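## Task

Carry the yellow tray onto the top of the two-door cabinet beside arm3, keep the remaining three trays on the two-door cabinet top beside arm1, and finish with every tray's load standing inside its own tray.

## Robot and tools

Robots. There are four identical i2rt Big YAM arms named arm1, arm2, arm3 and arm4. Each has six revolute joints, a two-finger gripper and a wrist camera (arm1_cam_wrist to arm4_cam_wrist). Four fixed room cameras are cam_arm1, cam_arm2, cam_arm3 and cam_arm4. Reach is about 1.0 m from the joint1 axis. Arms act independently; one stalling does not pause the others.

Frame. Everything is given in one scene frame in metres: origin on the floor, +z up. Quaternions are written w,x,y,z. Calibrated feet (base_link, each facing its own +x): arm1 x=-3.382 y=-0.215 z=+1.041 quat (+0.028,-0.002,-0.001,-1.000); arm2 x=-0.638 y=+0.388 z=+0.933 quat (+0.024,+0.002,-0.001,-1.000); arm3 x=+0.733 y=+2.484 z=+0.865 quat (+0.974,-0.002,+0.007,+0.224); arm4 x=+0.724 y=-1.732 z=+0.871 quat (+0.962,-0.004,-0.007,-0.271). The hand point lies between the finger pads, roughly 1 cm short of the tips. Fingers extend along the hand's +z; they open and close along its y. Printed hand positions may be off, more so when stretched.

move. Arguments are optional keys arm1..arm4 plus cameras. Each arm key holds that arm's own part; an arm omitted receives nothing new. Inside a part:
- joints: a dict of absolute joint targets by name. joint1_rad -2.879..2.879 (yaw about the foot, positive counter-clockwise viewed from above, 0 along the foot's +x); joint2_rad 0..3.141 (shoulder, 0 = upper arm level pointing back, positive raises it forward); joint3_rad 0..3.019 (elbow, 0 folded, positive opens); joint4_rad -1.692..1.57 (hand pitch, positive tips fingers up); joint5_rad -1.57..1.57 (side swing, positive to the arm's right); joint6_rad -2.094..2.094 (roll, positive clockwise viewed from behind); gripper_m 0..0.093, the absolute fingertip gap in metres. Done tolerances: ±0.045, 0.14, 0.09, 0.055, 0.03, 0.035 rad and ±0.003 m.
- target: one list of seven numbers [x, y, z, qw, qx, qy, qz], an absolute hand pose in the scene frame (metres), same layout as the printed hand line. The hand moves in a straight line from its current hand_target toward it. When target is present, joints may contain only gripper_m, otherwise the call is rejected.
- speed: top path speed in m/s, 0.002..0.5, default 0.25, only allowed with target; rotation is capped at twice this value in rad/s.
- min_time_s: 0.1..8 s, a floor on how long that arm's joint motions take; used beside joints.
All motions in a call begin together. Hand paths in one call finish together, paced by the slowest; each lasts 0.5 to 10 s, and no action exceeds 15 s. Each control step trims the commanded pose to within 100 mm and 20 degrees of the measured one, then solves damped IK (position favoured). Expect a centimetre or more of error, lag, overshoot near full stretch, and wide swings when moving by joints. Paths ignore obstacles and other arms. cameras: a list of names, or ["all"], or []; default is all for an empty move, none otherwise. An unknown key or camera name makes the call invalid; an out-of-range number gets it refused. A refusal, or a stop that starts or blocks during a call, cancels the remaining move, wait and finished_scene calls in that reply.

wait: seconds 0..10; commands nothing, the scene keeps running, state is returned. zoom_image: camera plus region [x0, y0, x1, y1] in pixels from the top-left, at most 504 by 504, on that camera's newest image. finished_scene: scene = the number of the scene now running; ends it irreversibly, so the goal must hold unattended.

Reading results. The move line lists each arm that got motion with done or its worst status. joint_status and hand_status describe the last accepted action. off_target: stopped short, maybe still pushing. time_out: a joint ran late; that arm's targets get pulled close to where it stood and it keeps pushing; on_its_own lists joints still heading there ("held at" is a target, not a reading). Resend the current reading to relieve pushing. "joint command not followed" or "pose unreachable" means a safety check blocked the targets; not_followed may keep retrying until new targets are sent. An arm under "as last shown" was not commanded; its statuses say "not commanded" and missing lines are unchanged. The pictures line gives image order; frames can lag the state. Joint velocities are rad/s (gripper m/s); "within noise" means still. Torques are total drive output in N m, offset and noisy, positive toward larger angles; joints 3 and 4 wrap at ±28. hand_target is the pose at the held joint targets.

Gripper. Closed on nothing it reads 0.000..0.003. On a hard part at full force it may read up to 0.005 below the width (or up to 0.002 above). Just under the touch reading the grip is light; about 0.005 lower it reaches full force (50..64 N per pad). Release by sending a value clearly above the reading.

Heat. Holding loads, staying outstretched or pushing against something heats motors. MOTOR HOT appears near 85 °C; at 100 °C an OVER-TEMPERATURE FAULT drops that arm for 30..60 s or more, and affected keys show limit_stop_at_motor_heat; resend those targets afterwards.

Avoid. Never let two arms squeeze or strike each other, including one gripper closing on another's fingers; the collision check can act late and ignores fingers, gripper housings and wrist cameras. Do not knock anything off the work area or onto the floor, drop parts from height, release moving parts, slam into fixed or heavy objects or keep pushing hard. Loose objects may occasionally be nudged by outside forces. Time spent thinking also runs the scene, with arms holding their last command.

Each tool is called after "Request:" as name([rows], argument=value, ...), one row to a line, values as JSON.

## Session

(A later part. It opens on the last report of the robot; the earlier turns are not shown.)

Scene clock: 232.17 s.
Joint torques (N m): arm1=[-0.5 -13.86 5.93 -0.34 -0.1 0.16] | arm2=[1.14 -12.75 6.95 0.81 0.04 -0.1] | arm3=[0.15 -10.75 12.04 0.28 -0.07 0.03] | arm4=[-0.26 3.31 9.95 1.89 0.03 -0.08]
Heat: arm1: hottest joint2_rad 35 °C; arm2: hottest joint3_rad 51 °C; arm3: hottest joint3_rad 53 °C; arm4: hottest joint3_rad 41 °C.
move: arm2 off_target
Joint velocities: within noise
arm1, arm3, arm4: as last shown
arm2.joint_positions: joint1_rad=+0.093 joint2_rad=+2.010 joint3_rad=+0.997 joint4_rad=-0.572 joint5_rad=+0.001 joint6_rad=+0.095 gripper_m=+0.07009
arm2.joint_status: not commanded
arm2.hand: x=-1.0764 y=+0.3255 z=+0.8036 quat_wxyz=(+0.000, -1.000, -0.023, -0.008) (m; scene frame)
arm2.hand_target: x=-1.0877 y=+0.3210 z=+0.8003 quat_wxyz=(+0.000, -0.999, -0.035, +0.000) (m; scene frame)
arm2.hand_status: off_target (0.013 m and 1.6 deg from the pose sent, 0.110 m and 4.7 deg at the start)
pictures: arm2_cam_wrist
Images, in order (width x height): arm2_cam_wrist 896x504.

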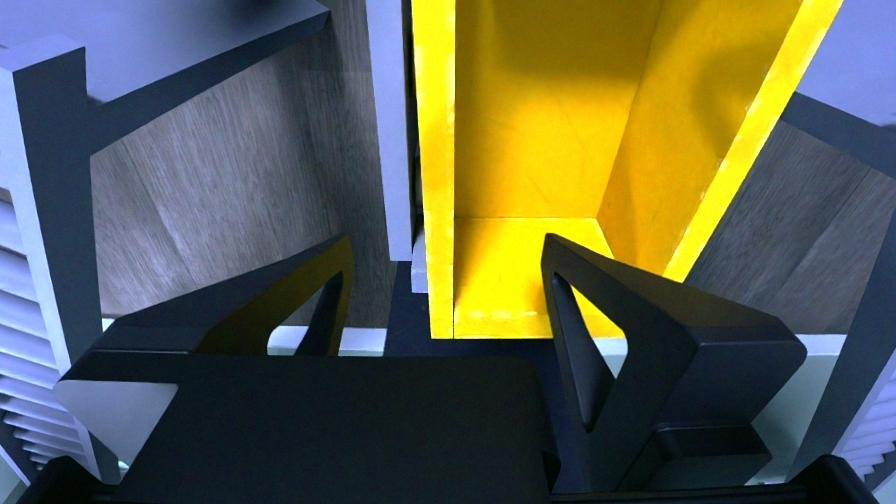

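Request:
move(arm2={"target":[-1.086,0.317,0.732,0,0.9994,0.035,0],"speed":0.08}, cameras=["arm2_cam_wrist"])

Request:
move(arm2={"joints":{"gripper_m":0.006}}, cameras=["arm2_cam_wrist","cam_arm2"])

Scene clock: 237.77 s.
Joint torques (N m): arm1=[-0.44 -13.86 6.01 -0.39 -0.1 0.16] | arm2=[1.2 -13.57 5.38 0.79 0.01 -0.02] | arm3=[0.32 -10.46 12.07 0.24 -0.08 0.05] | arm4=[-1.2 3.02 10.14 1.84 0.08 -0.08]
Heat: arm1: hottest joint2_rad 35 °C; arm2: hottest joint3_rad 49 °C; arm3: hottest joint3_rad 53 °C; arm4: hottest joint3_rad 41 °C.
move: arm2 off_target
Joint velocities: within noise
arm1, arm3, arm4: as last shown
arm2.joint_positions: joint1_rad=+0.100 joint2_rad=+2.175 joint3_rad=+1.022 joint4_rad=-0.427 joint5_rad=+0.001 joint6_rad=+0.095 gripper_m=+0.07009
arm2.joint_status: not commanded
arm2.hand: x=-1.0782 y=+0.3221 z=+0.7377 quat_wxyz=(+0.000, -1.000, -0.027, -0.006) (m; scene frame)
arm2.hand_target: x=-1.0858 y=+0.3170 z=+0.7323 quat_wxyz=(+0.000, -0.999, -0.035, +0.000) (m; scene frame)
arm2.hand_status: off_target (0.011 m and 1.2 deg from the pose sent, 0.073 m and 1.7 deg at the start)
pictures: arm2_cam_wrist
Images, in order (width x height): arm2_cam_wrist 896x504.

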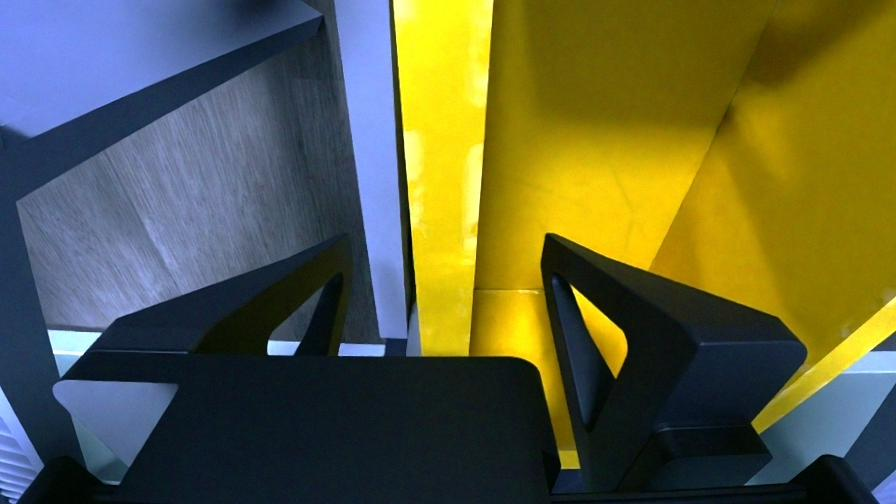

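Scene clock: 238.53 s.
Joint torques (N m): arm1=[-0.26 -13.98 6.02 -0.39 -0.1 0.14] | arm2=[1.14 -13.33 5.38 0.72 -0.05 -0.03] | arm3=[0.15 -10.81 12.04 0.31 -0.07 0.05] | arm4=[-0.56 3.78 10.09 1.83 0.06 -0.03]
Heat: arm1: hottest joint2_rad 35 °C; arm2: hottest joint3_rad 49 °C; arm3: hottest joint3_rad 53 °C; arm4: hottest joint3_rad 41 °C.
move: arm2 off_target
Joint velocities: within noise
arm1, arm3, arm4: as last shown
arm2.joint_positions: joint1_rad=+0.102 joint2_rad=+2.175 joint3_rad=+1.023 joint4_rad=-0.427 joint5_rad=+0.003 joint6_rad=+0.095 gripper_m=+0.01249
arm2.joint_status: gripper_m off_target (ended at +0.01252, target +0.00600)
arm2.hand: x=-1.0784 y=+0.3214 z=+0.7378 quat_wxyz=(+0.001, -1.000, -0.028, -0.005) (m; scene frame)
arm2.hand_target: x=-1.0858 y=+0.3170 z=+0.7323 quat_wxyz=(+0.000, -0.999, -0.035, +0.000) (m; scene frame)
arm2.hand_status: not commanded
pictures: arm2_cam_wrist, cam_arm2
Images, in order (width x height): arm2_cam_wrist 896x504, cam_arm2 896x504.

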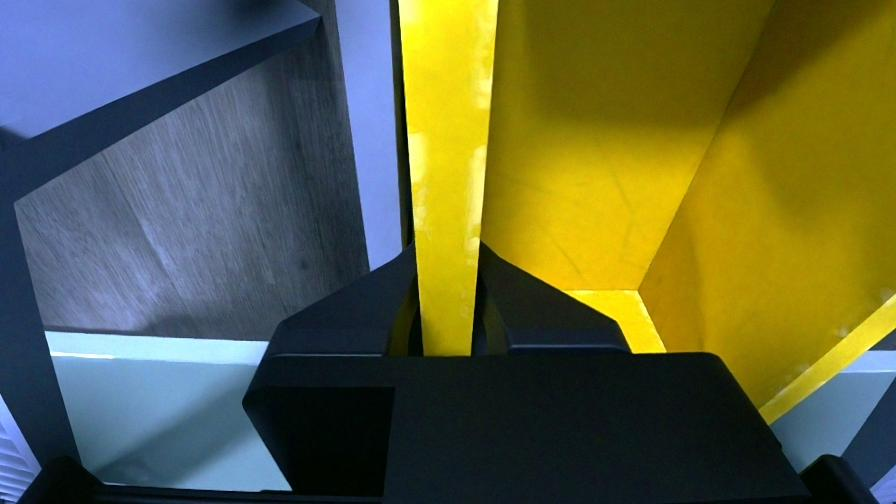

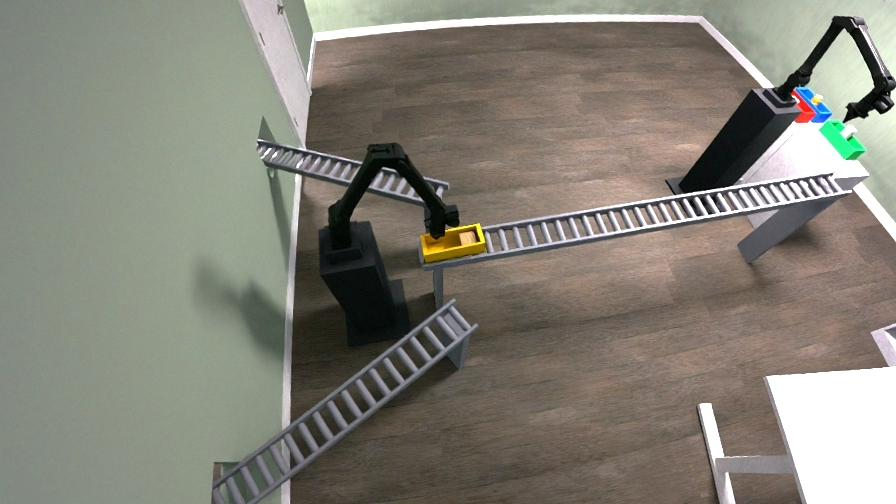

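Request:
move(arm2={"target":[-1.085,0.325,0.9,0,0.9994,0.035,0],"speed":0.12})

Request:
move(arm2={"target":[-1.0,0.65,1.02,0,0.946,0.325,0],"speed":0.2}, cameras=["arm2_cam_wrist","cam_arm2"])

Request:
zoom_image(camera="cam_arm2", region=[340, 180, 580, 420])

Scene clock: 246.87 s.
Joint torques (N m): arm1=[-0.32 -13.68 6.01 -0.35 -0.1 0.15] | arm2=[-0.15 -15.91 8.68 0.02 0.32 -0.07] | arm3=[0.26 -10.64 12.04 0.27 -0.08 0.04] | arm4=[-0.91 3.49 9.99 1.83 0.06 -0.08]
Heat: arm1: hottest joint2_rad 35 °C; arm2: hottest joint3_rad 47 °C; arm3: hottest joint3_rad 53 °C; arm4: hottest joint3_rad 42 °C.
move: arm2 off_target
Joint velocities: within noise
arm1, arm3, arm4: as last shown
arm2.joint_positions: joint1_rad=+0.102 joint2_rad=+1.842 joint3_rad=+1.004 joint4_rad=-0.793 joint5_rad=-0.005 joint6_rad=+0.084 gripper_m=+0.01249
arm2.joint_status: not commanded
arm2.hand: x=-1.0622 y=+0.3232 z=+0.8770 quat_wxyz=(+0.000, -0.999, -0.033, -0.032) (m; scene frame)
arm2.hand_target: x=-1.0841 y=+0.3251 z=+0.9000 quat_wxyz=(+0.000, -0.999, -0.035, +0.000) (m; scene frame)
arm2.hand_status: off_target (0.032 m and 3.7 deg from the pose sent, 0.162 m and 1.1 deg at the start)
pictures: none

Scene clock: 249.70 s.
Joint torques (N m): arm1=[-0.32 -13.98 6.04 -0.36 -0.11 0.16] | arm2=[0.56 -13.39 13.48 -0.03 -0.7 -0.13] | arm3=[0.26 -10.93 12.04 0.24 -0.06 0.04] | arm4=[-0.26 3.43 10 2 0.01 -0.08]
Heat: arm1: hottest joint3_rad 35 °C; arm2: hottest joint3_rad 47 °C; arm3: hottest joint3_rad 53 °C; arm4: hottest joint3_rad 42 °C.
move: arm2 off_target
Joint velocities: within noise
arm1, arm3, arm4: as last shown
arm2.joint_positions: joint1_rad=-0.674 joint2_rad=+1.618 joint3_rad=+1.079 joint4_rad=-1.102 joint5_rad=+0.013 joint6_rad=-1.266 gripper_m=+0.01249
arm2.joint_status: not commanded
arm2.hand: x=-0.9753 y=+0.6351 z=+0.9930 quat_wxyz=(-0.026, -0.948, -0.315, -0.027) (m; scene frame)
arm2.hand_target: x=-0.9985 y=+0.6491 z=+1.0206 quat_wxyz=(+0.001, -0.946, -0.325, +0.000) (m; scene frame)
arm2.hand_status: off_target (0.040 m and 4.5 deg from the pose sent, 0.362 m and 34.3 deg at the start)
pictures: arm2_cam_wrist, cam_arm2
Images, in order (width x height): arm2_cam_wrist 896x504, cam_arm2 896x504.

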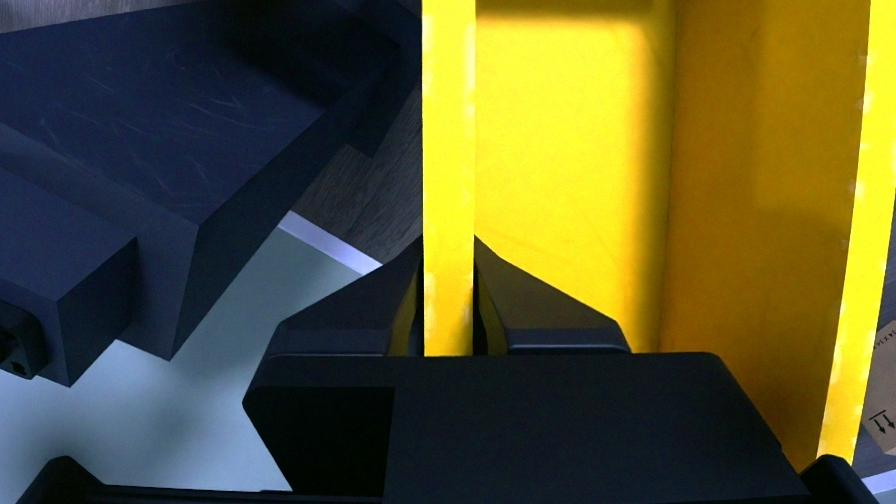

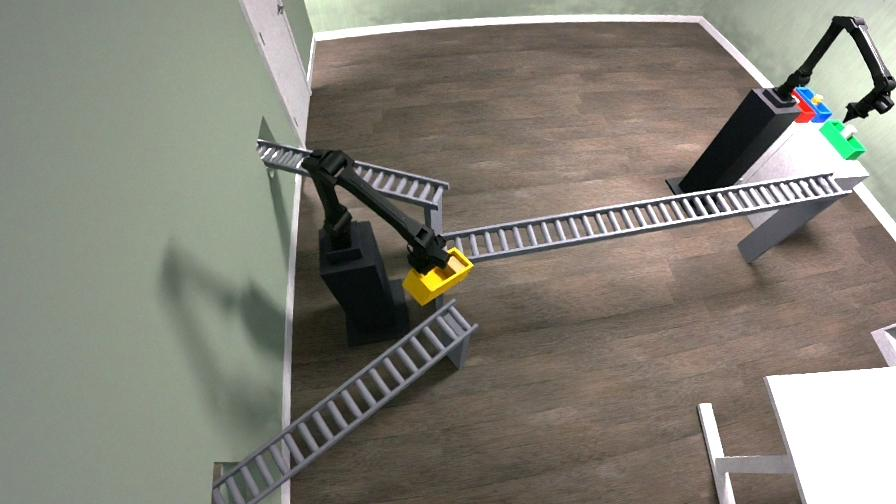

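Scaled by 2.100 from the camera's 896x504 image, which has a finer 1280x720 frame.

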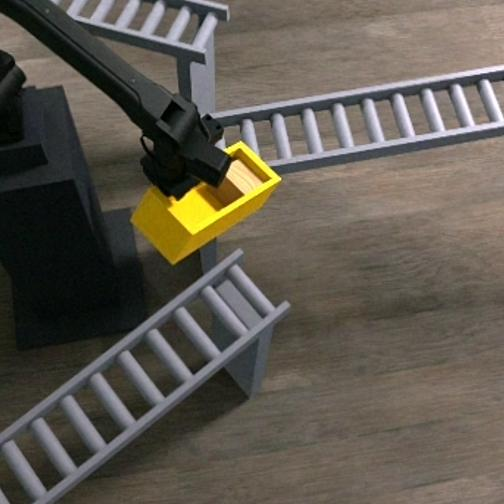

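Request:
move(arm2={"target":[-0.945,0.805,0.96,0,0.941,0.338,0],"speed":0.15}, cameras=["arm2_cam_wrist","cam_arm2"])

Request:
zoom_image(camera="cam_arm2", region=[340, 220, 540, 420])

Scene clock: 260.87 s.
Joint torques (N m): arm1=[-0.32 -14.15 6 -0.43 -0.11 0.16] | arm2=[0.73 -15.15 12.57 0.44 -0.84 -0.17] | arm3=[0.15 -10.58 12.1 0.34 -0.08 0.03] | arm4=[-0.26 3.14 9.99 1.88 0.01 -0.06]
Heat: arm1: hottest joint3_rad 35 °C; arm2: hottest joint3_rad 46 °C; arm3: hottest joint3_rad 53 °C; arm4: hottest joint3_rad 42 °C.
move: arm2 off_target
Joint velocities: within noise
arm1: as last shown
arm2.joint_positions: joint1_rad=-0.986 joint2_rad=+1.849 joint3_rad=+1.236 joint4_rad=-1.028 joint5_rad=+0.015 joint6_rad=-1.603 gripper_m=+0.01249
arm2.joint_status: not commanded
arm2.hand: x=-0.9233 y=+0.7818 z=+0.9396 quat_wxyz=(-0.033, -0.944, -0.327, -0.019) (m; scene frame)
arm2.hand_target: x=-0.9439 y=+0.8037 z=+0.9611 quat_wxyz=(+0.000, -0.941, -0.338, +0.000) (m; scene frame)
arm2.hand_status: off_target (0.038 m and 4.5 deg from the pose sent, 0.176 m and 5.1 deg at the start)
arm3.joint_positions: joint1_rad=-1.373 joint2_rad=+1.467 joint3_rad=+1.952 joint4_rad=-1.673 joint5_rad=-0.017 joint6_rad=+0.066 gripper_m=+0.09397
arm3.joint_status: not commanded
arm3.hand: x=+1.0320 y=+2.1058 z=+1.3257 quat_wxyz=(-0.172, -0.462, -0.866, +0.077) (m; scene frame)
arm3.hand_target: x=+1.0294 y=+2.1010 z=+1.3487 quat_wxyz=(-0.194, -0.468, -0.858, +0.088) (m; scene frame)
arm3.hand_status: not commanded
arm4.joint_positions: joint1_rad=+0.611 joint2_rad=+0.619 joint3_rad=+1.338 joint4_rad=-1.545 joint5_rad=+0.202 joint6_rad=+0.301 gripper_m=+0.09396
arm4.joint_status: not commanded
arm4.hand: x=+0.9262 y=-1.7486 z=+1.3507 quat_wxyz=(-0.379, -0.145, -0.914, +0.032) (m; scene frame)
arm4.hand_target: x=+0.9249 y=-1.7486 z=+1.3599 quat_wxyz=(-0.389, -0.145, -0.909, +0.029) (m; scene frame)
arm4.hand_status: not commanded
pictures: arm2_cam_wrist, cam_arm2
Images, in order (width x height): arm2_cam_wrist 896x504, cam_arm2 896x504.

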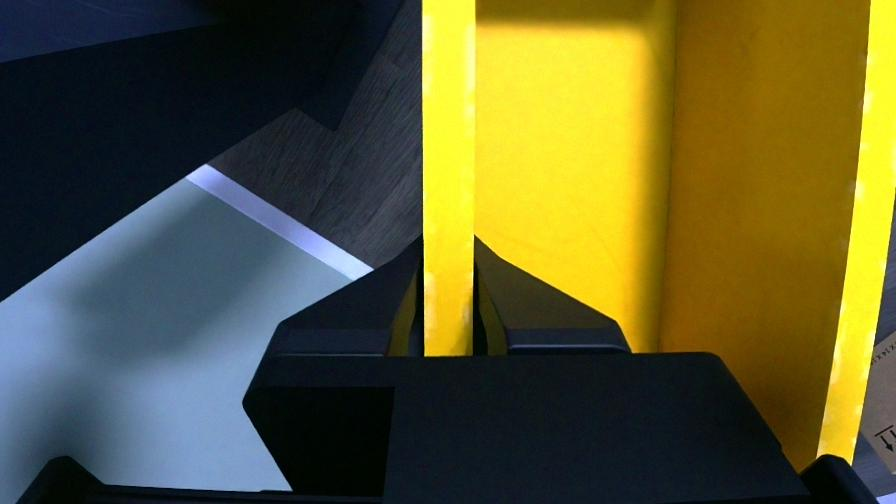

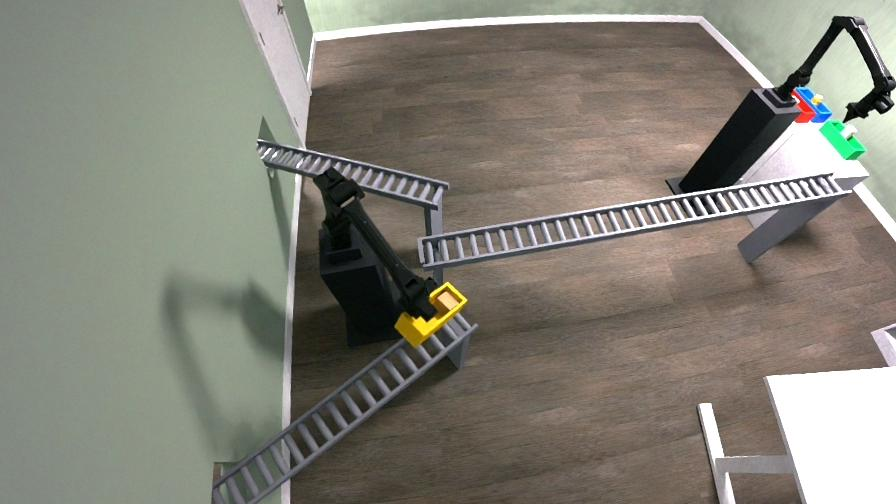

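Scaled by 2.520 from the camera's 896x504 image, which has a finer 1280x720 frame.

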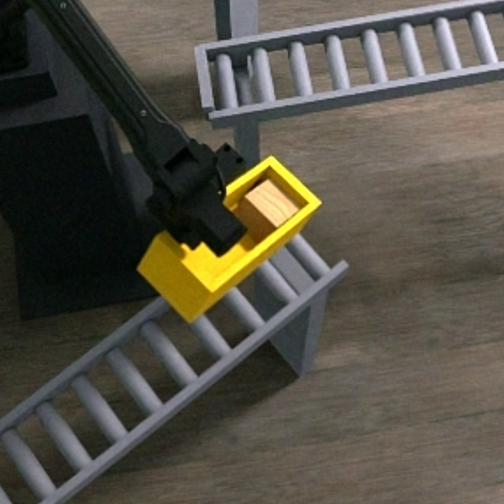

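Request:
move(arm2={"target":[-0.945,0.832,0.88,0,0.941,0.338,0],"speed":0.12}, cameras=["arm2_cam_wrist","cam_arm2"])

Request:
zoom_image(camera="cam_arm2", region=[340, 220, 540, 420])

Scene clock: 267.83 s.
Joint torques (N m): arm1=[-0.32 -13.98 6.02 -0.39 -0.11 0.15] | arm2=[-0.03 -16.85 11.1 0.57 -0.82 -0.14] | arm3=[0.15 -10.7 11.97 0.27 -0.08 0.05] | arm4=[-0.85 3.31 10.14 1.95 0.03 -0.11]
Heat: arm1: hottest joint3_rad 35 °C; arm2: hottest joint3_rad 47 °C; arm3: hottest joint3_rad 53 °C; arm4: hottest joint3_rad 42 °C.
move: arm2 off_target
Joint velocities: within noise
arm1.joint_positions: joint1_rad=-1.586 joint2_rad=+1.466 joint3_rad=+1.184 joint4_rad=-1.279 joint5_rad=+0.004 joint6_rad=-1.574 gripper_m=+0.00046
arm1.joint_status: not commanded
arm1.hand: x=-3.3974 y=+0.2044 z=+1.1998 quat_wxyz=(+0.004, -1.000, -0.022, +0.000) (m; scene frame)
arm1.hand_target: x=-3.4000 y=+0.2000 z=+1.1999 quat_wxyz=(+0.000, -1.000, -0.020, +0.000) (m; scene frame)
arm1.hand_status: not commanded
arm2.joint_positions: joint1_rad=-1.007 joint2_rad=+2.021 joint3_rad=+1.262 joint4_rad=-0.882 joint5_rad=+0.015 joint6_rad=-1.633 gripper_m=+0.01249
arm2.joint_status: not commanded
arm2.hand: x=-0.9272 y=+0.8049 z=+0.8623 quat_wxyz=(-0.033, -0.943, -0.331, -0.018) (m; scene frame)
arm2.hand_target: x=-0.9440 y=+0.8309 z=+0.8812 quat_wxyz=(+0.000, -0.941, -0.338, -0.001) (m; scene frame)
arm2.hand_status: off_target (0.037 m and 4.4 deg from the pose sent, 0.081 m and 4.5 deg at the start)
arm3, arm4: as last shown
pictures: arm2_cam_wrist, cam_arm2
Images, in order (width x height): arm2_cam_wrist 896x504, cam_arm2 896x504.

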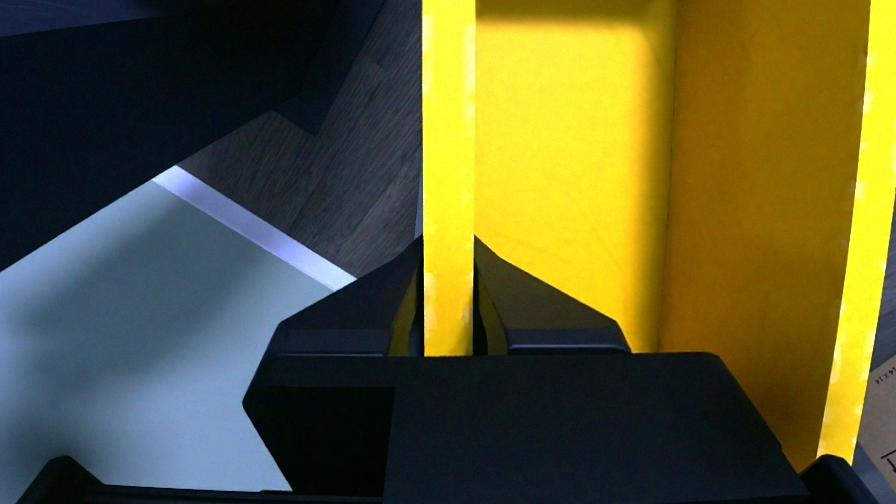

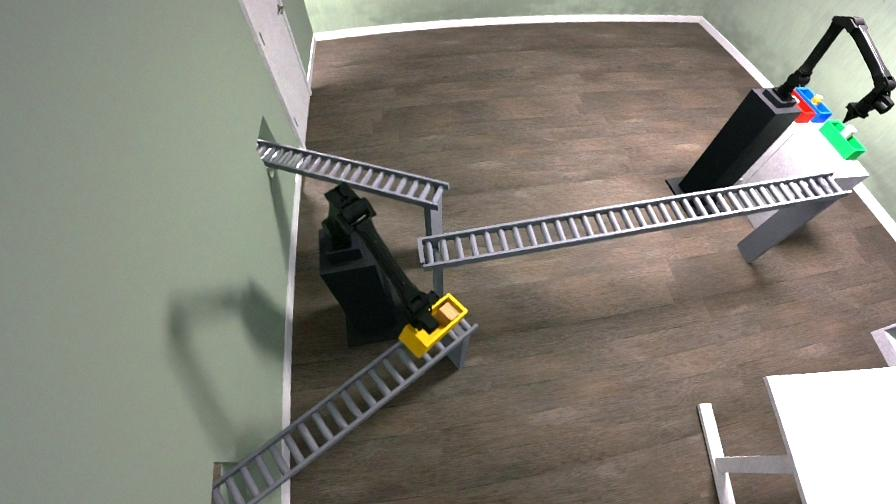

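Scaled by 2.520 from the camera's 896x504 image, which has a finer 1280x720 frame.

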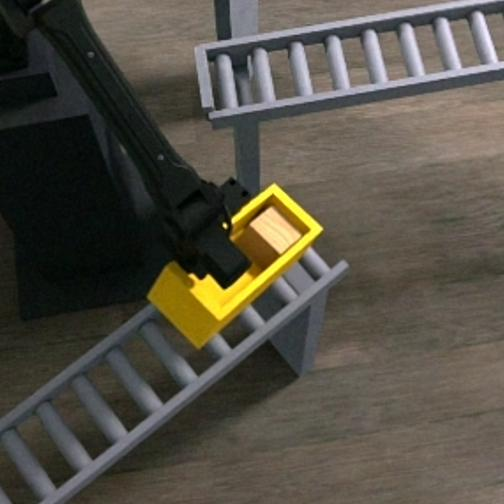

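Request:
move(arm2={"target":[-0.945,0.842,0.835,0,0.941,0.338,0],"speed":0.08}, cameras=["arm2_cam_wrist","cam_arm2"])

Request:
zoom_image(camera="cam_arm2", region=[380, 270, 500, 390])

Scene clock: 274.10 s.
Joint torques (N m): arm1=[-0.26 -13.74 6 -0.34 -0.1 0.15] | arm2=[1.03 -15.09 10.13 1.37 -0.31 0.16] | arm3=[0.44 -10.52 12.04 0.29 -0.05 0.04] | arm4=[-1.2 3.72 10.11 1.95 0.04 -0.08]
Heat: arm1: hottest joint2_rad 34 °C; arm2: hottest joint3_rad 46 °C; arm3: hottest joint3_rad 53 °C; arm4: hottest joint3_rad 42 °C.
move: arm2 off_target
Joint velocities: within noise
arm1, arm3, arm4: as last shown
arm2.joint_positions: joint1_rad=-1.031 joint2_rad=+2.084 joint3_rad=+1.289 joint4_rad=-0.823 joint5_rad=+0.001 joint6_rad=-1.681 gripper_m=+0.01249
arm2.joint_status: not commanded
arm2.hand: x=-0.9269 y=+0.8226 z=+0.8369 quat_wxyz=(-0.025, -0.939, -0.342, -0.007) (m; scene frame)
arm2.hand_target: x=-0.9445 y=+0.8412 z=+0.8361 quat_wxyz=(+0.000, -0.941, -0.338, +0.000) (m; scene frame)
arm2.hand_status: off_target (0.027 m and 3.0 deg from the pose sent, 0.049 m and 4.4 deg at the start)
pictures: arm2_cam_wrist, cam_arm2
Images, in order (width x height): arm2_cam_wrist 896x504, cam_arm2 896x504.

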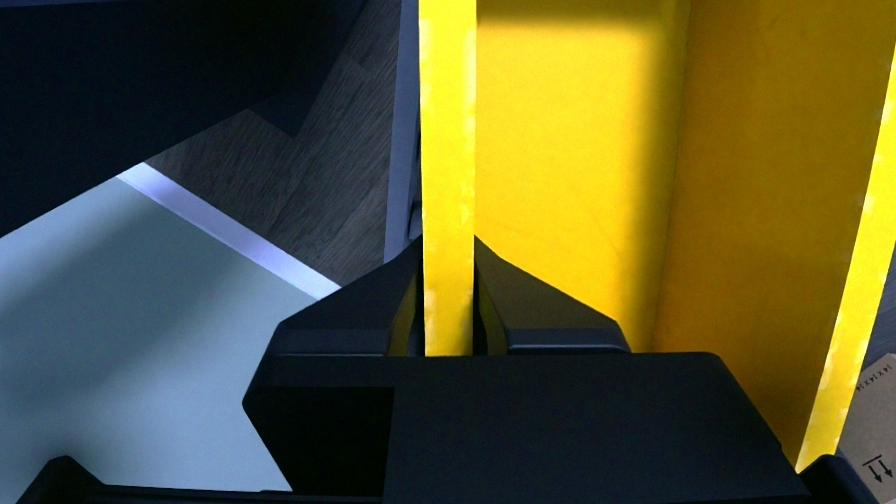

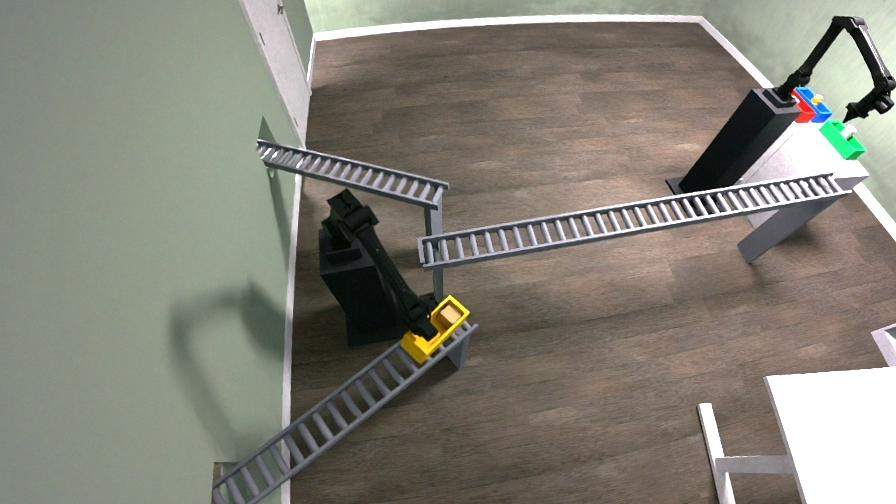

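Scaled by 4.200 from the camera's 896x504 image, which has a finer 1280x720 frame.

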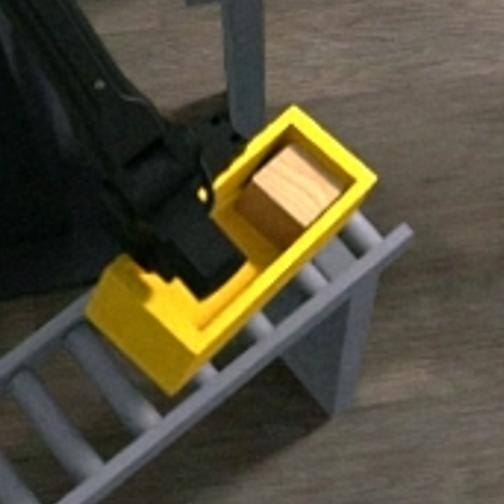

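Request:
move(arm2={"target":[-0.945,0.842,0.85,0,0.9553,0.2955,0],"speed":0.1})

Request:
move(arm2={"target":[-0.945,0.842,0.80,0,0.9553,0.2955,0],"speed":0.08}, cameras=["arm2_cam_wrist","cam_arm2"])

Request:
zoom_image(camera="cam_arm2", region=[380, 270, 500, 390])

Scene clock: 284.70 s.
Joint torques (N m): arm1=[-0.38 -13.98 6 -0.4 -0.11 0.16] | arm2=[0.85 -16.97 10.26 0.29 -0.19 0.39] | arm3=[0.26 -10.58 12.04 0.31 -0.08 0.04] | arm4=[-1.03 3.78 10.1 2.06 0.06 -0.07]
Heat: arm1: hottest joint3_rad 34 °C; arm2: hottest joint3_rad 47 °C; arm3: hottest joint3_rad 53 °C; arm4: hottest joint3_rad 42 °C.
move: arm2 off_target
Joint velocities: within noise
arm1, arm3, arm4: as last shown
arm2.joint_positions: joint1_rad=-1.031 joint2_rad=+2.084 joint3_rad=+1.289 joint4_rad=-0.823 joint5_rad=-0.003 joint6_rad=-1.619 gripper_m=+0.01249
arm2.joint_status: not commanded
arm2.hand: x=-0.9275 y=+0.8222 z=+0.8369 quat_wxyz=(-0.025, -0.949, -0.313, -0.006) (m; scene frame)
arm2.hand_target: x=-0.9445 y=+0.8413 z=+0.8508 quat_wxyz=(+0.000, -0.955, -0.296, +0.001) (m; scene frame)
arm2.hand_status: off_target (0.029 m and 3.7 deg from the pose sent, 0.030 m and 6.4 deg at the start)
pictures: none

Scene clock: 285.87 s.
Joint torques (N m): arm1=[-0.21 -13.92 6.01 -0.38 -0.11 0.14] | arm2=[2.08 -15.44 9.4 1.1 -0.59 0.24] | arm3=[0.03 -10.64 12.11 0.29 -0.08 0.04] | arm4=[-1.26 3.14 10.14 1.96 0.02 -0.07]
Heat: arm1: hottest joint3_rad 34 °C; arm2: hottest joint3_rad 47 °C; arm3: hottest joint3_rad 53 °C; arm4: hottest joint3_rad 42 °C.
move: arm2 off_target
Joint velocities: within noise
arm1, arm3, arm4: as last shown
arm2.joint_positions: joint1_rad=-1.043 joint2_rad=+2.153 joint3_rad=+1.290 joint4_rad=-0.747 joint5_rad=+0.007 joint6_rad=-1.599 gripper_m=+0.01249
arm2.joint_status: not commanded
arm2.hand: x=-0.9227 y=+0.8294 z=+0.8022 quat_wxyz=(-0.019, -0.954, -0.298, -0.010) (m; scene frame)
arm2.hand_target: x=-0.9446 y=+0.8411 z=+0.8010 quat_wxyz=(+0.000, -0.955, -0.296, +0.000) (m; scene frame)
arm2.hand_status: off_target (0.026 m and 2.5 deg from the pose sent, 0.045 m and 3.7 deg at the start)
pictures: arm2_cam_wrist, cam_arm2
Images, in order (width x height): arm2_cam_wrist 896x504, cam_arm2 896x504.

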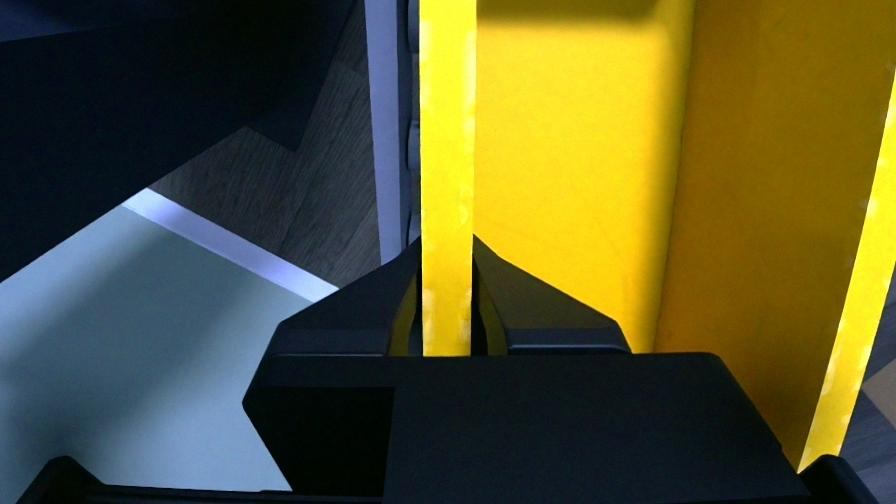

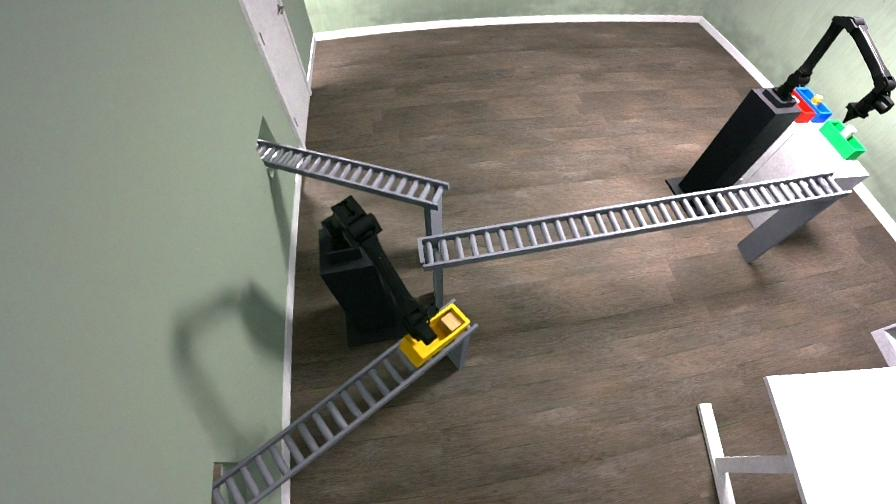

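Scaled by 4.200 from the camera's 896x504 image, which has a finer 1280x720 frame.

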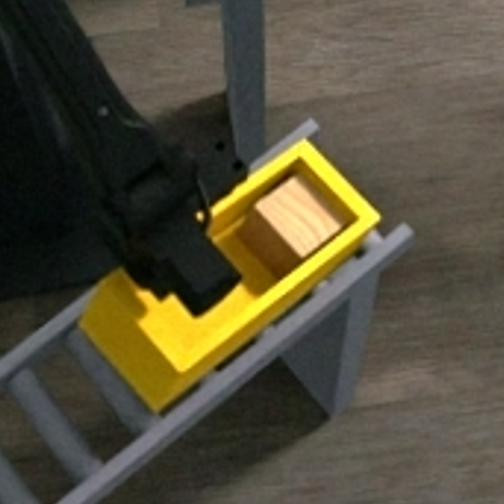

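Request:
move(arm2={"target":[-0.941,0.833,0.765,0,0.9553,0.2955,0],"speed":0.08}, cameras=["arm2_cam_wrist","cam_arm2"])

Request:
zoom_image(camera="cam_arm2", region=[380, 270, 500, 390])

Scene clock: 292.13 s.
Joint torques (N m): arm1=[-0.38 -13.74 5.97 -0.38 -0.11 0.14] | arm2=[3.66 -14.33 7.09 2.09 -1.2 0.38] | arm3=[0.32 -10.81 12.07 0.34 -0.05 0.03] | arm4=[-1.38 3.66 9.91 1.92 0.07 -0.09]
Heat: arm1: hottest joint3_rad 34 °C; arm2: hottest joint3_rad 46 °C; arm3: hottest joint3_rad 53 °C; arm4: hottest joint3_rad 42 °C.
move: arm2 off_target
Joint velocities: within noise
arm1, arm3, arm4: as last shown
arm2.joint_positions: joint1_rad=-1.060 joint2_rad=+2.189 joint3_rad=+1.284 joint4_rad=-0.693 joint5_rad=+0.021 joint6_rad=-1.613 gripper_m=+0.01249
arm2.joint_status: not commanded
arm2.hand: x=-0.9130 y=+0.8354 z=+0.7819 quat_wxyz=(-0.012, -0.955, -0.296, -0.015) (m; scene frame)
arm2.hand_target: x=-0.9399 y=+0.8316 z=+0.7663 quat_wxyz=(-0.001, -0.955, -0.296, +0.000) (m; scene frame)
arm2.hand_status: off_target (0.033 m and 2.2 deg from the pose sent, 0.042 m and 2.5 deg at the start)
pictures: arm2_cam_wrist, cam_arm2
Images, in order (width x height): arm2_cam_wrist 896x504, cam_arm2 896x504.

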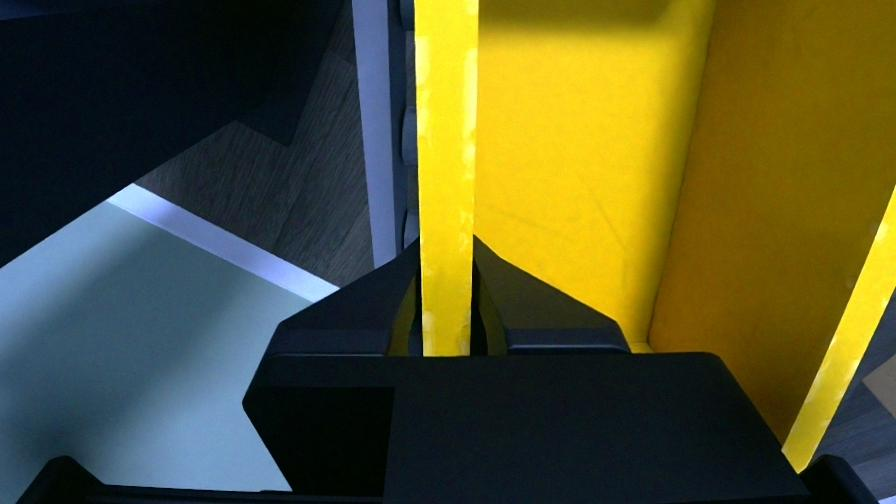

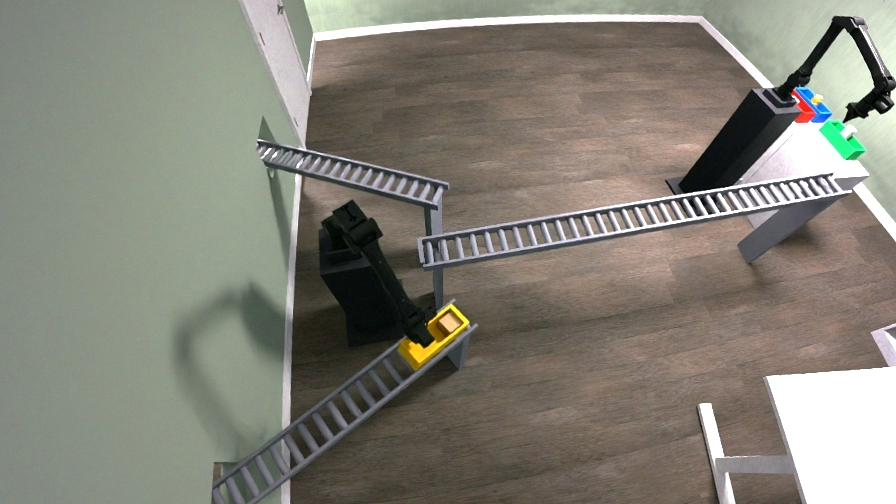

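Scaled by 4.200 from the camera's 896x504 image, which has a finer 1280x720 frame.

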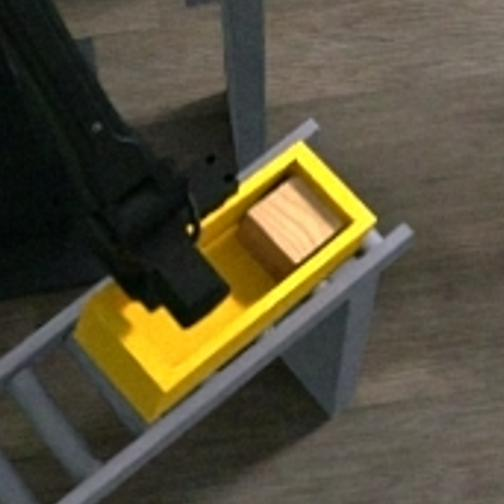

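Request:
move(arm2={"target":[-0.934,0.82,0.79,0,0.9553,0.2955,0],"speed":0.1})

Request:
move(arm2={"target":[-0.93,0.812,0.755,0,0.9553,0.2955,0],"speed":0.1}, cameras=["arm2_cam_wrist","cam_arm2"])

Request:
zoom_image(camera="cam_arm2", region=[380, 270, 500, 390])

Scene clock: 298.10 s.
Joint torques (N m): arm1=[-0.32 -13.74 6.04 -0.43 -0.11 0.14] | arm2=[3.08 -18.08 5.31 0.55 -0.99 0] | arm3=[0.15 -10.7 12.03 0.27 -0.09 0.03] | arm4=[-0.73 3.31 9.96 1.92 0.06 -0.07]
Heat: arm1: hottest joint3_rad 34 °C; arm2: hottest joint3_rad 46 °C; arm3: hottest joint3_rad 54 °C; arm4: hottest joint3_rad 42 °C.
move: arm2 off_target
Joint velocities: within noise
arm1, arm3, arm4: as last shown
arm2.joint_positions: joint1_rad=-1.053 joint2_rad=+2.174 joint3_rad=+1.249 joint4_rad=-0.670 joint5_rad=+0.017 joint6_rad=-1.568 gripper_m=+0.01249
arm2.joint_status: not commanded
arm2.hand: x=-0.9116 y=+0.8252 z=+0.7816 quat_wxyz=(-0.011, -0.960, -0.278, -0.013) (m; scene frame)
arm2.hand_target: x=-0.9336 y=+0.8198 z=+0.7900 quat_wxyz=(+0.000, -0.955, -0.296, +0.000) (m; scene frame)
arm2.hand_status: off_target (0.025 m and 2.8 deg from the pose sent, 0.027 m and 2.2 deg at the start)
pictures: none

Scene clock: 299.13 s.
Joint torques (N m): arm1=[-0.21 -13.8 6 -0.35 -0.11 0.16] | arm2=[3.6 -13.39 5.87 1.57 -1.13 0.05] | arm3=[0.03 -10.52 12.08 0.31 -0.08 0.04] | arm4=[-1.14 3.19 9.95 1.83 0.01 -0.09]
Heat: arm1: hottest joint3_rad 34 °C; arm2: hottest joint3_rad 46 °C; arm3: hottest joint3_rad 54 °C; arm4: hottest joint3_rad 42 °C.
move: arm2 off_target
Joint velocities: within noise
arm1, arm3, arm4: as last shown
arm2.joint_positions: joint1_rad=-1.054 joint2_rad=+2.174 joint3_rad=+1.217 joint4_rad=-0.610 joint5_rad=+0.021 joint6_rad=-1.567 gripper_m=+0.01249
arm2.joint_status: not commanded
arm2.hand: x=-0.9091 y=+0.8236 z=+0.7744 quat_wxyz=(+0.003, -0.961, -0.277, -0.011) (m; scene frame)
arm2.hand_target: x=-0.9286 y=+0.8110 z=+0.7561 quat_wxyz=(+0.000, -0.955, -0.295, +0.000) (m; scene frame)
arm2.hand_status: off_target (0.031 m and 2.5 deg from the pose sent, 0.035 m and 2.9 deg at the start)
pictures: arm2_cam_wrist, cam_arm2
Images, in order (width x height): arm2_cam_wrist 896x504, cam_arm2 896x504.

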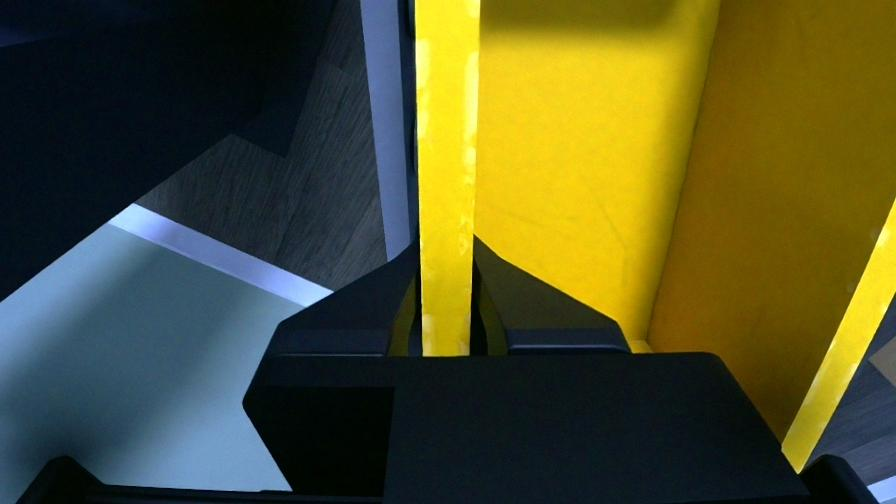

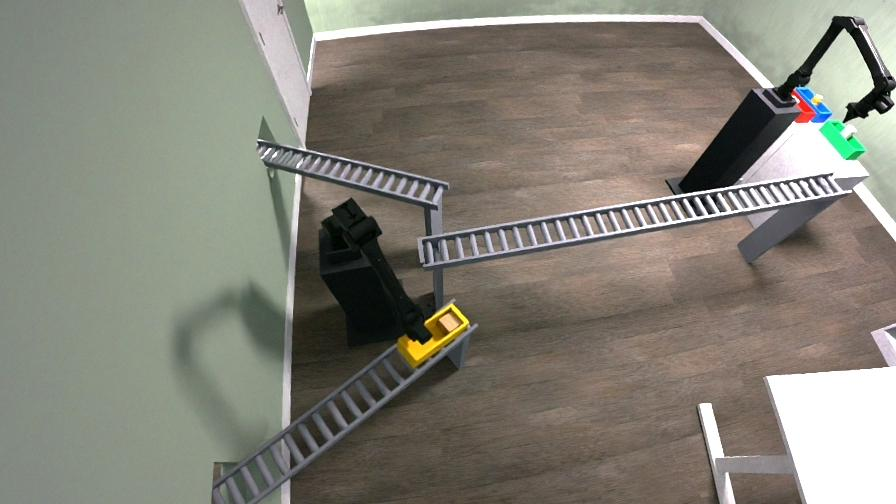

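Scaled by 4.200 from the camera's 896x504 image, which has a finer 1280x720 frame.

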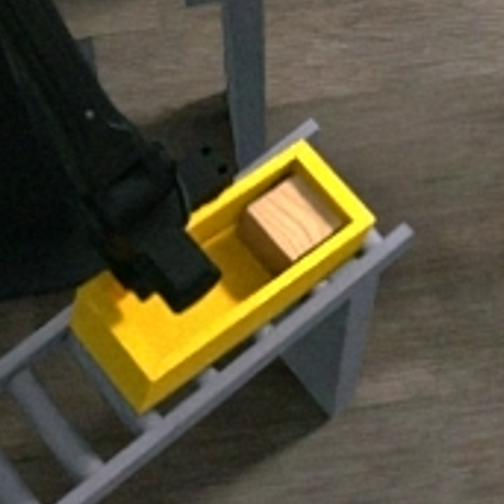

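Request:
move(arm2={"joints":{"gripper_m":0.05}})

Request:
move(arm2={"target":[-0.915,0.81,0.95,0,0.9553,0.2955,0],"speed":0.25})

Request:
wait(seconds=1.5, cameras=["arm2_cam_wrist","cam_arm2"])

Request:
zoom_image(camera="cam_arm2", region=[340, 270, 500, 390])

Scene clock: 302.77 s.
Joint torques (N m): arm1=[-0.5 -13.8 5.97 -0.35 -0.11 0.15] | arm2=[0.32 -15.09 5.67 0.65 -0.24 0.03] | arm3=[0.03 -10.64 12.08 0.29 -0.07 0.03] | arm4=[-0.73 3.25 10.03 1.99 0.06 -0.08]
Heat: arm1: hottest joint3_rad 34 °C; arm2: hottest joint3_rad 45 °C; arm3: hottest joint3_rad 54 °C; arm4: hottest joint3_rad 42 °C.
move: arm2 done
Joint velocities: within noise
arm1: as last shown
arm2.joint_positions: joint1_rad=-1.014 joint2_rad=+2.194 joint3_rad=+1.217 joint4_rad=-0.591 joint5_rad=+0.000 joint6_rad=-1.567 gripper_m=+0.04990
arm2.joint_status: all done
arm2.hand: x=-0.9285 y=+0.8094 z=+0.7642 quat_wxyz=(+0.000, -0.955, -0.296, -0.001) (m; scene frame)
arm2.hand_target: x=-0.9285 y=+0.8110 z=+0.7560 quat_wxyz=(-0.001, -0.955, -0.295, +0.000) (m; scene frame)
arm2.hand_status: not commanded
arm3.joint_positions: joint1_rad=-1.373 joint2_rad=+1.467 joint3_rad=+1.952 joint4_rad=-1.673 joint5_rad=-0.017 joint6_rad=+0.066 gripper_m=+0.09397
arm3.joint_status: not commanded
arm3.hand: x=+1.0320 y=+2.1058 z=+1.3257 quat_wxyz=(-0.172, -0.462, -0.866, +0.077) (m; scene frame)
arm3.hand_target: x=+1.0294 y=+2.1010 z=+1.3487 quat_wxyz=(-0.194, -0.468, -0.858, +0.088) (m; scene frame)
arm3.hand_status: not commanded
arm4.joint_positions: joint1_rad=+0.611 joint2_rad=+0.619 joint3_rad=+1.338 joint4_rad=-1.545 joint5_rad=+0.202 joint6_rad=+0.301 gripper_m=+0.09396
arm4.joint_status: not commanded
arm4.hand: x=+0.9262 y=-1.7486 z=+1.3507 quat_wxyz=(-0.379, -0.145, -0.914, +0.032) (m; scene frame)
arm4.hand_target: x=+0.9249 y=-1.7486 z=+1.3599 quat_wxyz=(-0.389, -0.145, -0.909, +0.029) (m; scene frame)
arm4.hand_status: not commanded
pictures: none

Scene clock: 304.37 s.
Joint torques (N m): arm1=[-0.26 -14.04 5.96 -0.38 -0.11 0.16] | arm2=[-0.15 -14.62 10.3 -0.14 -0.24 -0.11] | arm3=[0.32 -10.7 12.08 0.28 -0.07 0.04] | arm4=[-0.5 4.07 10.04 1.98 0.05 -0.08]
Heat: arm1: hottest joint3_rad 34 °C; arm2: hottest joint3_rad 45 °C; arm3: hottest joint3_rad 54 °C; arm4: hottest joint3_rad 42 °C.
move: arm2 off_target
Joint velocities: within noise
arm1.joint_positions: joint1_rad=-1.586 joint2_rad=+1.466 joint3_rad=+1.184 joint4_rad=-1.279 joint5_rad=+0.004 joint6_rad=-1.574 gripper_m=+0.00046
arm1.joint_status: not commanded
arm1.hand: x=-3.3974 y=+0.2044 z=+1.1998 quat_wxyz=(+0.004, -1.000, -0.022, +0.000) (m; scene frame)
arm1.hand_target: x=-3.4000 y=+0.2000 z=+1.1999 quat_wxyz=(+0.000, -1.000, -0.020, +0.000) (m; scene frame)
arm1.hand_status: not commanded
arm2.joint_positions: joint1_rad=-1.030 joint2_rad=+1.831 joint3_rad=+1.214 joint4_rad=-0.970 joint5_rad=+0.000 joint6_rad=-1.573 gripper_m=+0.04993
arm2.joint_status: not commanded
arm2.hand: x=-0.9114 y=+0.7974 z=+0.9404 quat_wxyz=(-0.010, -0.956, -0.292, -0.004) (m; scene frame)
arm2.hand_target: x=-0.9147 y=+0.8097 z=+0.9501 quat_wxyz=(+0.000, -0.955, -0.295, +0.000) (m; scene frame)
arm2.hand_status: off_target (0.016 m and 1.3 deg from the pose sent, 0.186 m and 0.1 deg at the start)
arm3, arm4: as last shown
pictures: none

Scene clock: 305.87 s.
Joint torques (N m): arm1=[-0.32 -13.8 5.98 -0.44 -0.11 0.14] | arm2=[-0.32 -14.74 10.33 -0.16 -0.24 -0.1] | arm3=[-0.03 -10.52 12.01 0.27 -0.07 0.06] | arm4=[0.21 3.31 10.11 1.96 0.04 -0.05]
Heat: arm1: hottest joint3_rad 34 °C; arm2: hottest joint3_rad 45 °C; arm3: hottest joint3_rad 54 °C; arm4: hottest joint3_rad 42 °C.
Joint velocities: within noise
arm1.joint_positions: joint1_rad=-1.586 joint2_rad=+1.466 joint3_rad=+1.184 joint4_rad=-1.279 joint5_rad=+0.004 joint6_rad=-1.574 gripper_m=+0.00046
arm1.joint_status: not commanded
arm1.hand: x=-3.3974 y=+0.2044 z=+1.1998 quat_wxyz=(+0.004, -1.000, -0.022, +0.000) (m; scene frame)
arm1.hand_target: x=-3.4000 y=+0.2000 z=+1.1999 quat_wxyz=(+0.000, -1.000, -0.020, +0.000) (m; scene frame)
arm1.hand_status: not commanded
arm2.joint_positions: joint1_rad=-1.030 joint2_rad=+1.831 joint3_rad=+1.214 joint4_rad=-0.970 joint5_rad=+0.000 joint6_rad=-1.573 gripper_m=+0.04993
arm2.joint_status: not commanded
arm2.hand: x=-0.9114 y=+0.7974 z=+0.9404 quat_wxyz=(-0.010, -0.956, -0.292, -0.004) (m; scene frame)
arm2.hand_target: x=-0.9147 y=+0.8097 z=+0.9501 quat_wxyz=(+0.000, -0.955, -0.295, +0.000) (m; scene frame)
arm2.hand_status: off_target (0.016 m and 1.3 deg from the pose sent, 0.186 m and 0.1 deg at the start)
arm3.joint_positions: joint1_rad=-1.373 joint2_rad=+1.467 joint3_rad=+1.952 joint4_rad=-1.673 joint5_rad=-0.017 joint6_rad=+0.066 gripper_m=+0.09397
arm3.joint_status: not commanded
arm3.hand: x=+1.0320 y=+2.1058 z=+1.3257 quat_wxyz=(-0.172, -0.462, -0.866, +0.077) (m; scene frame)
arm3.hand_target: x=+1.0294 y=+2.1010 z=+1.3487 quat_wxyz=(-0.194, -0.468, -0.858, +0.088) (m; scene frame)
arm3.hand_status: not commanded
arm4.joint_positions: joint1_rad=+0.611 joint2_rad=+0.619 joint3_rad=+1.338 joint4_rad=-1.545 joint5_rad=+0.202 joint6_rad=+0.301 gripper_m=+0.09396
arm4.joint_status: not commanded
arm4.hand: x=+0.9262 y=-1.7486 z=+1.3507 quat_wxyz=(-0.379, -0.145, -0.914, +0.032) (m; scene frame)
arm4.hand_target: x=+0.9249 y=-1.7486 z=+1.3599 quat_wxyz=(-0.389, -0.145, -0.909, +0.029) (m; scene frame)
arm4.hand_status: not commanded
wait: 1.50 s; at rest by 0.27 s
pictures: arm2_cam_wrist, cam_arm2
Images, in order (width x height): arm2_cam_wrist 896x504, cam_arm2 896x504.

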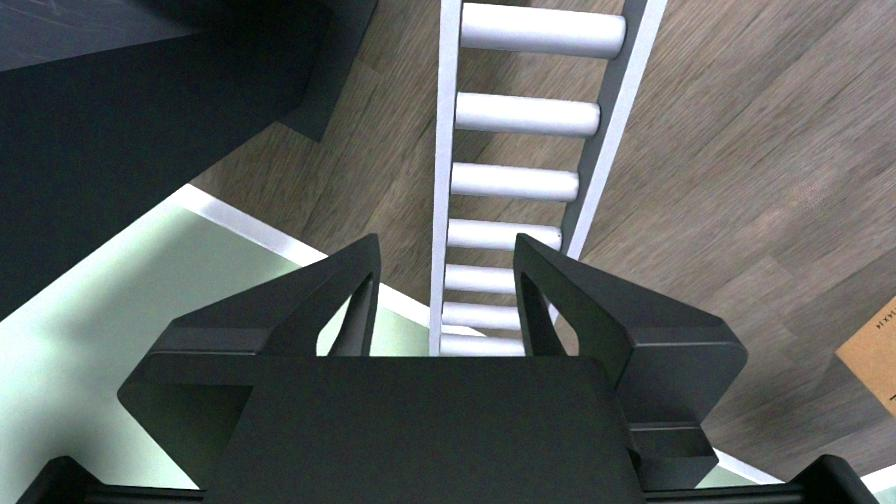

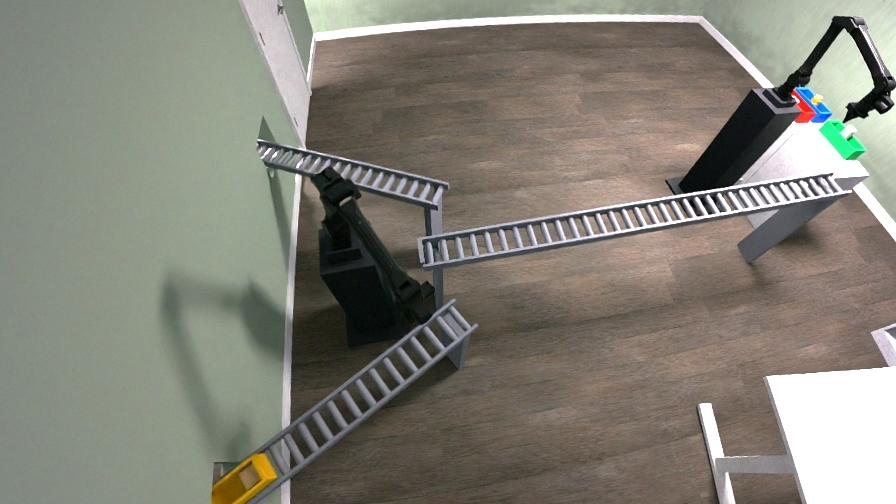

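Scaled by 3.150 from the camera's 896x504 image, which has a finer 1280x720 frame.

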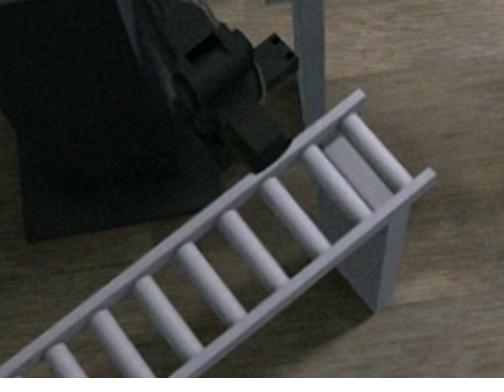

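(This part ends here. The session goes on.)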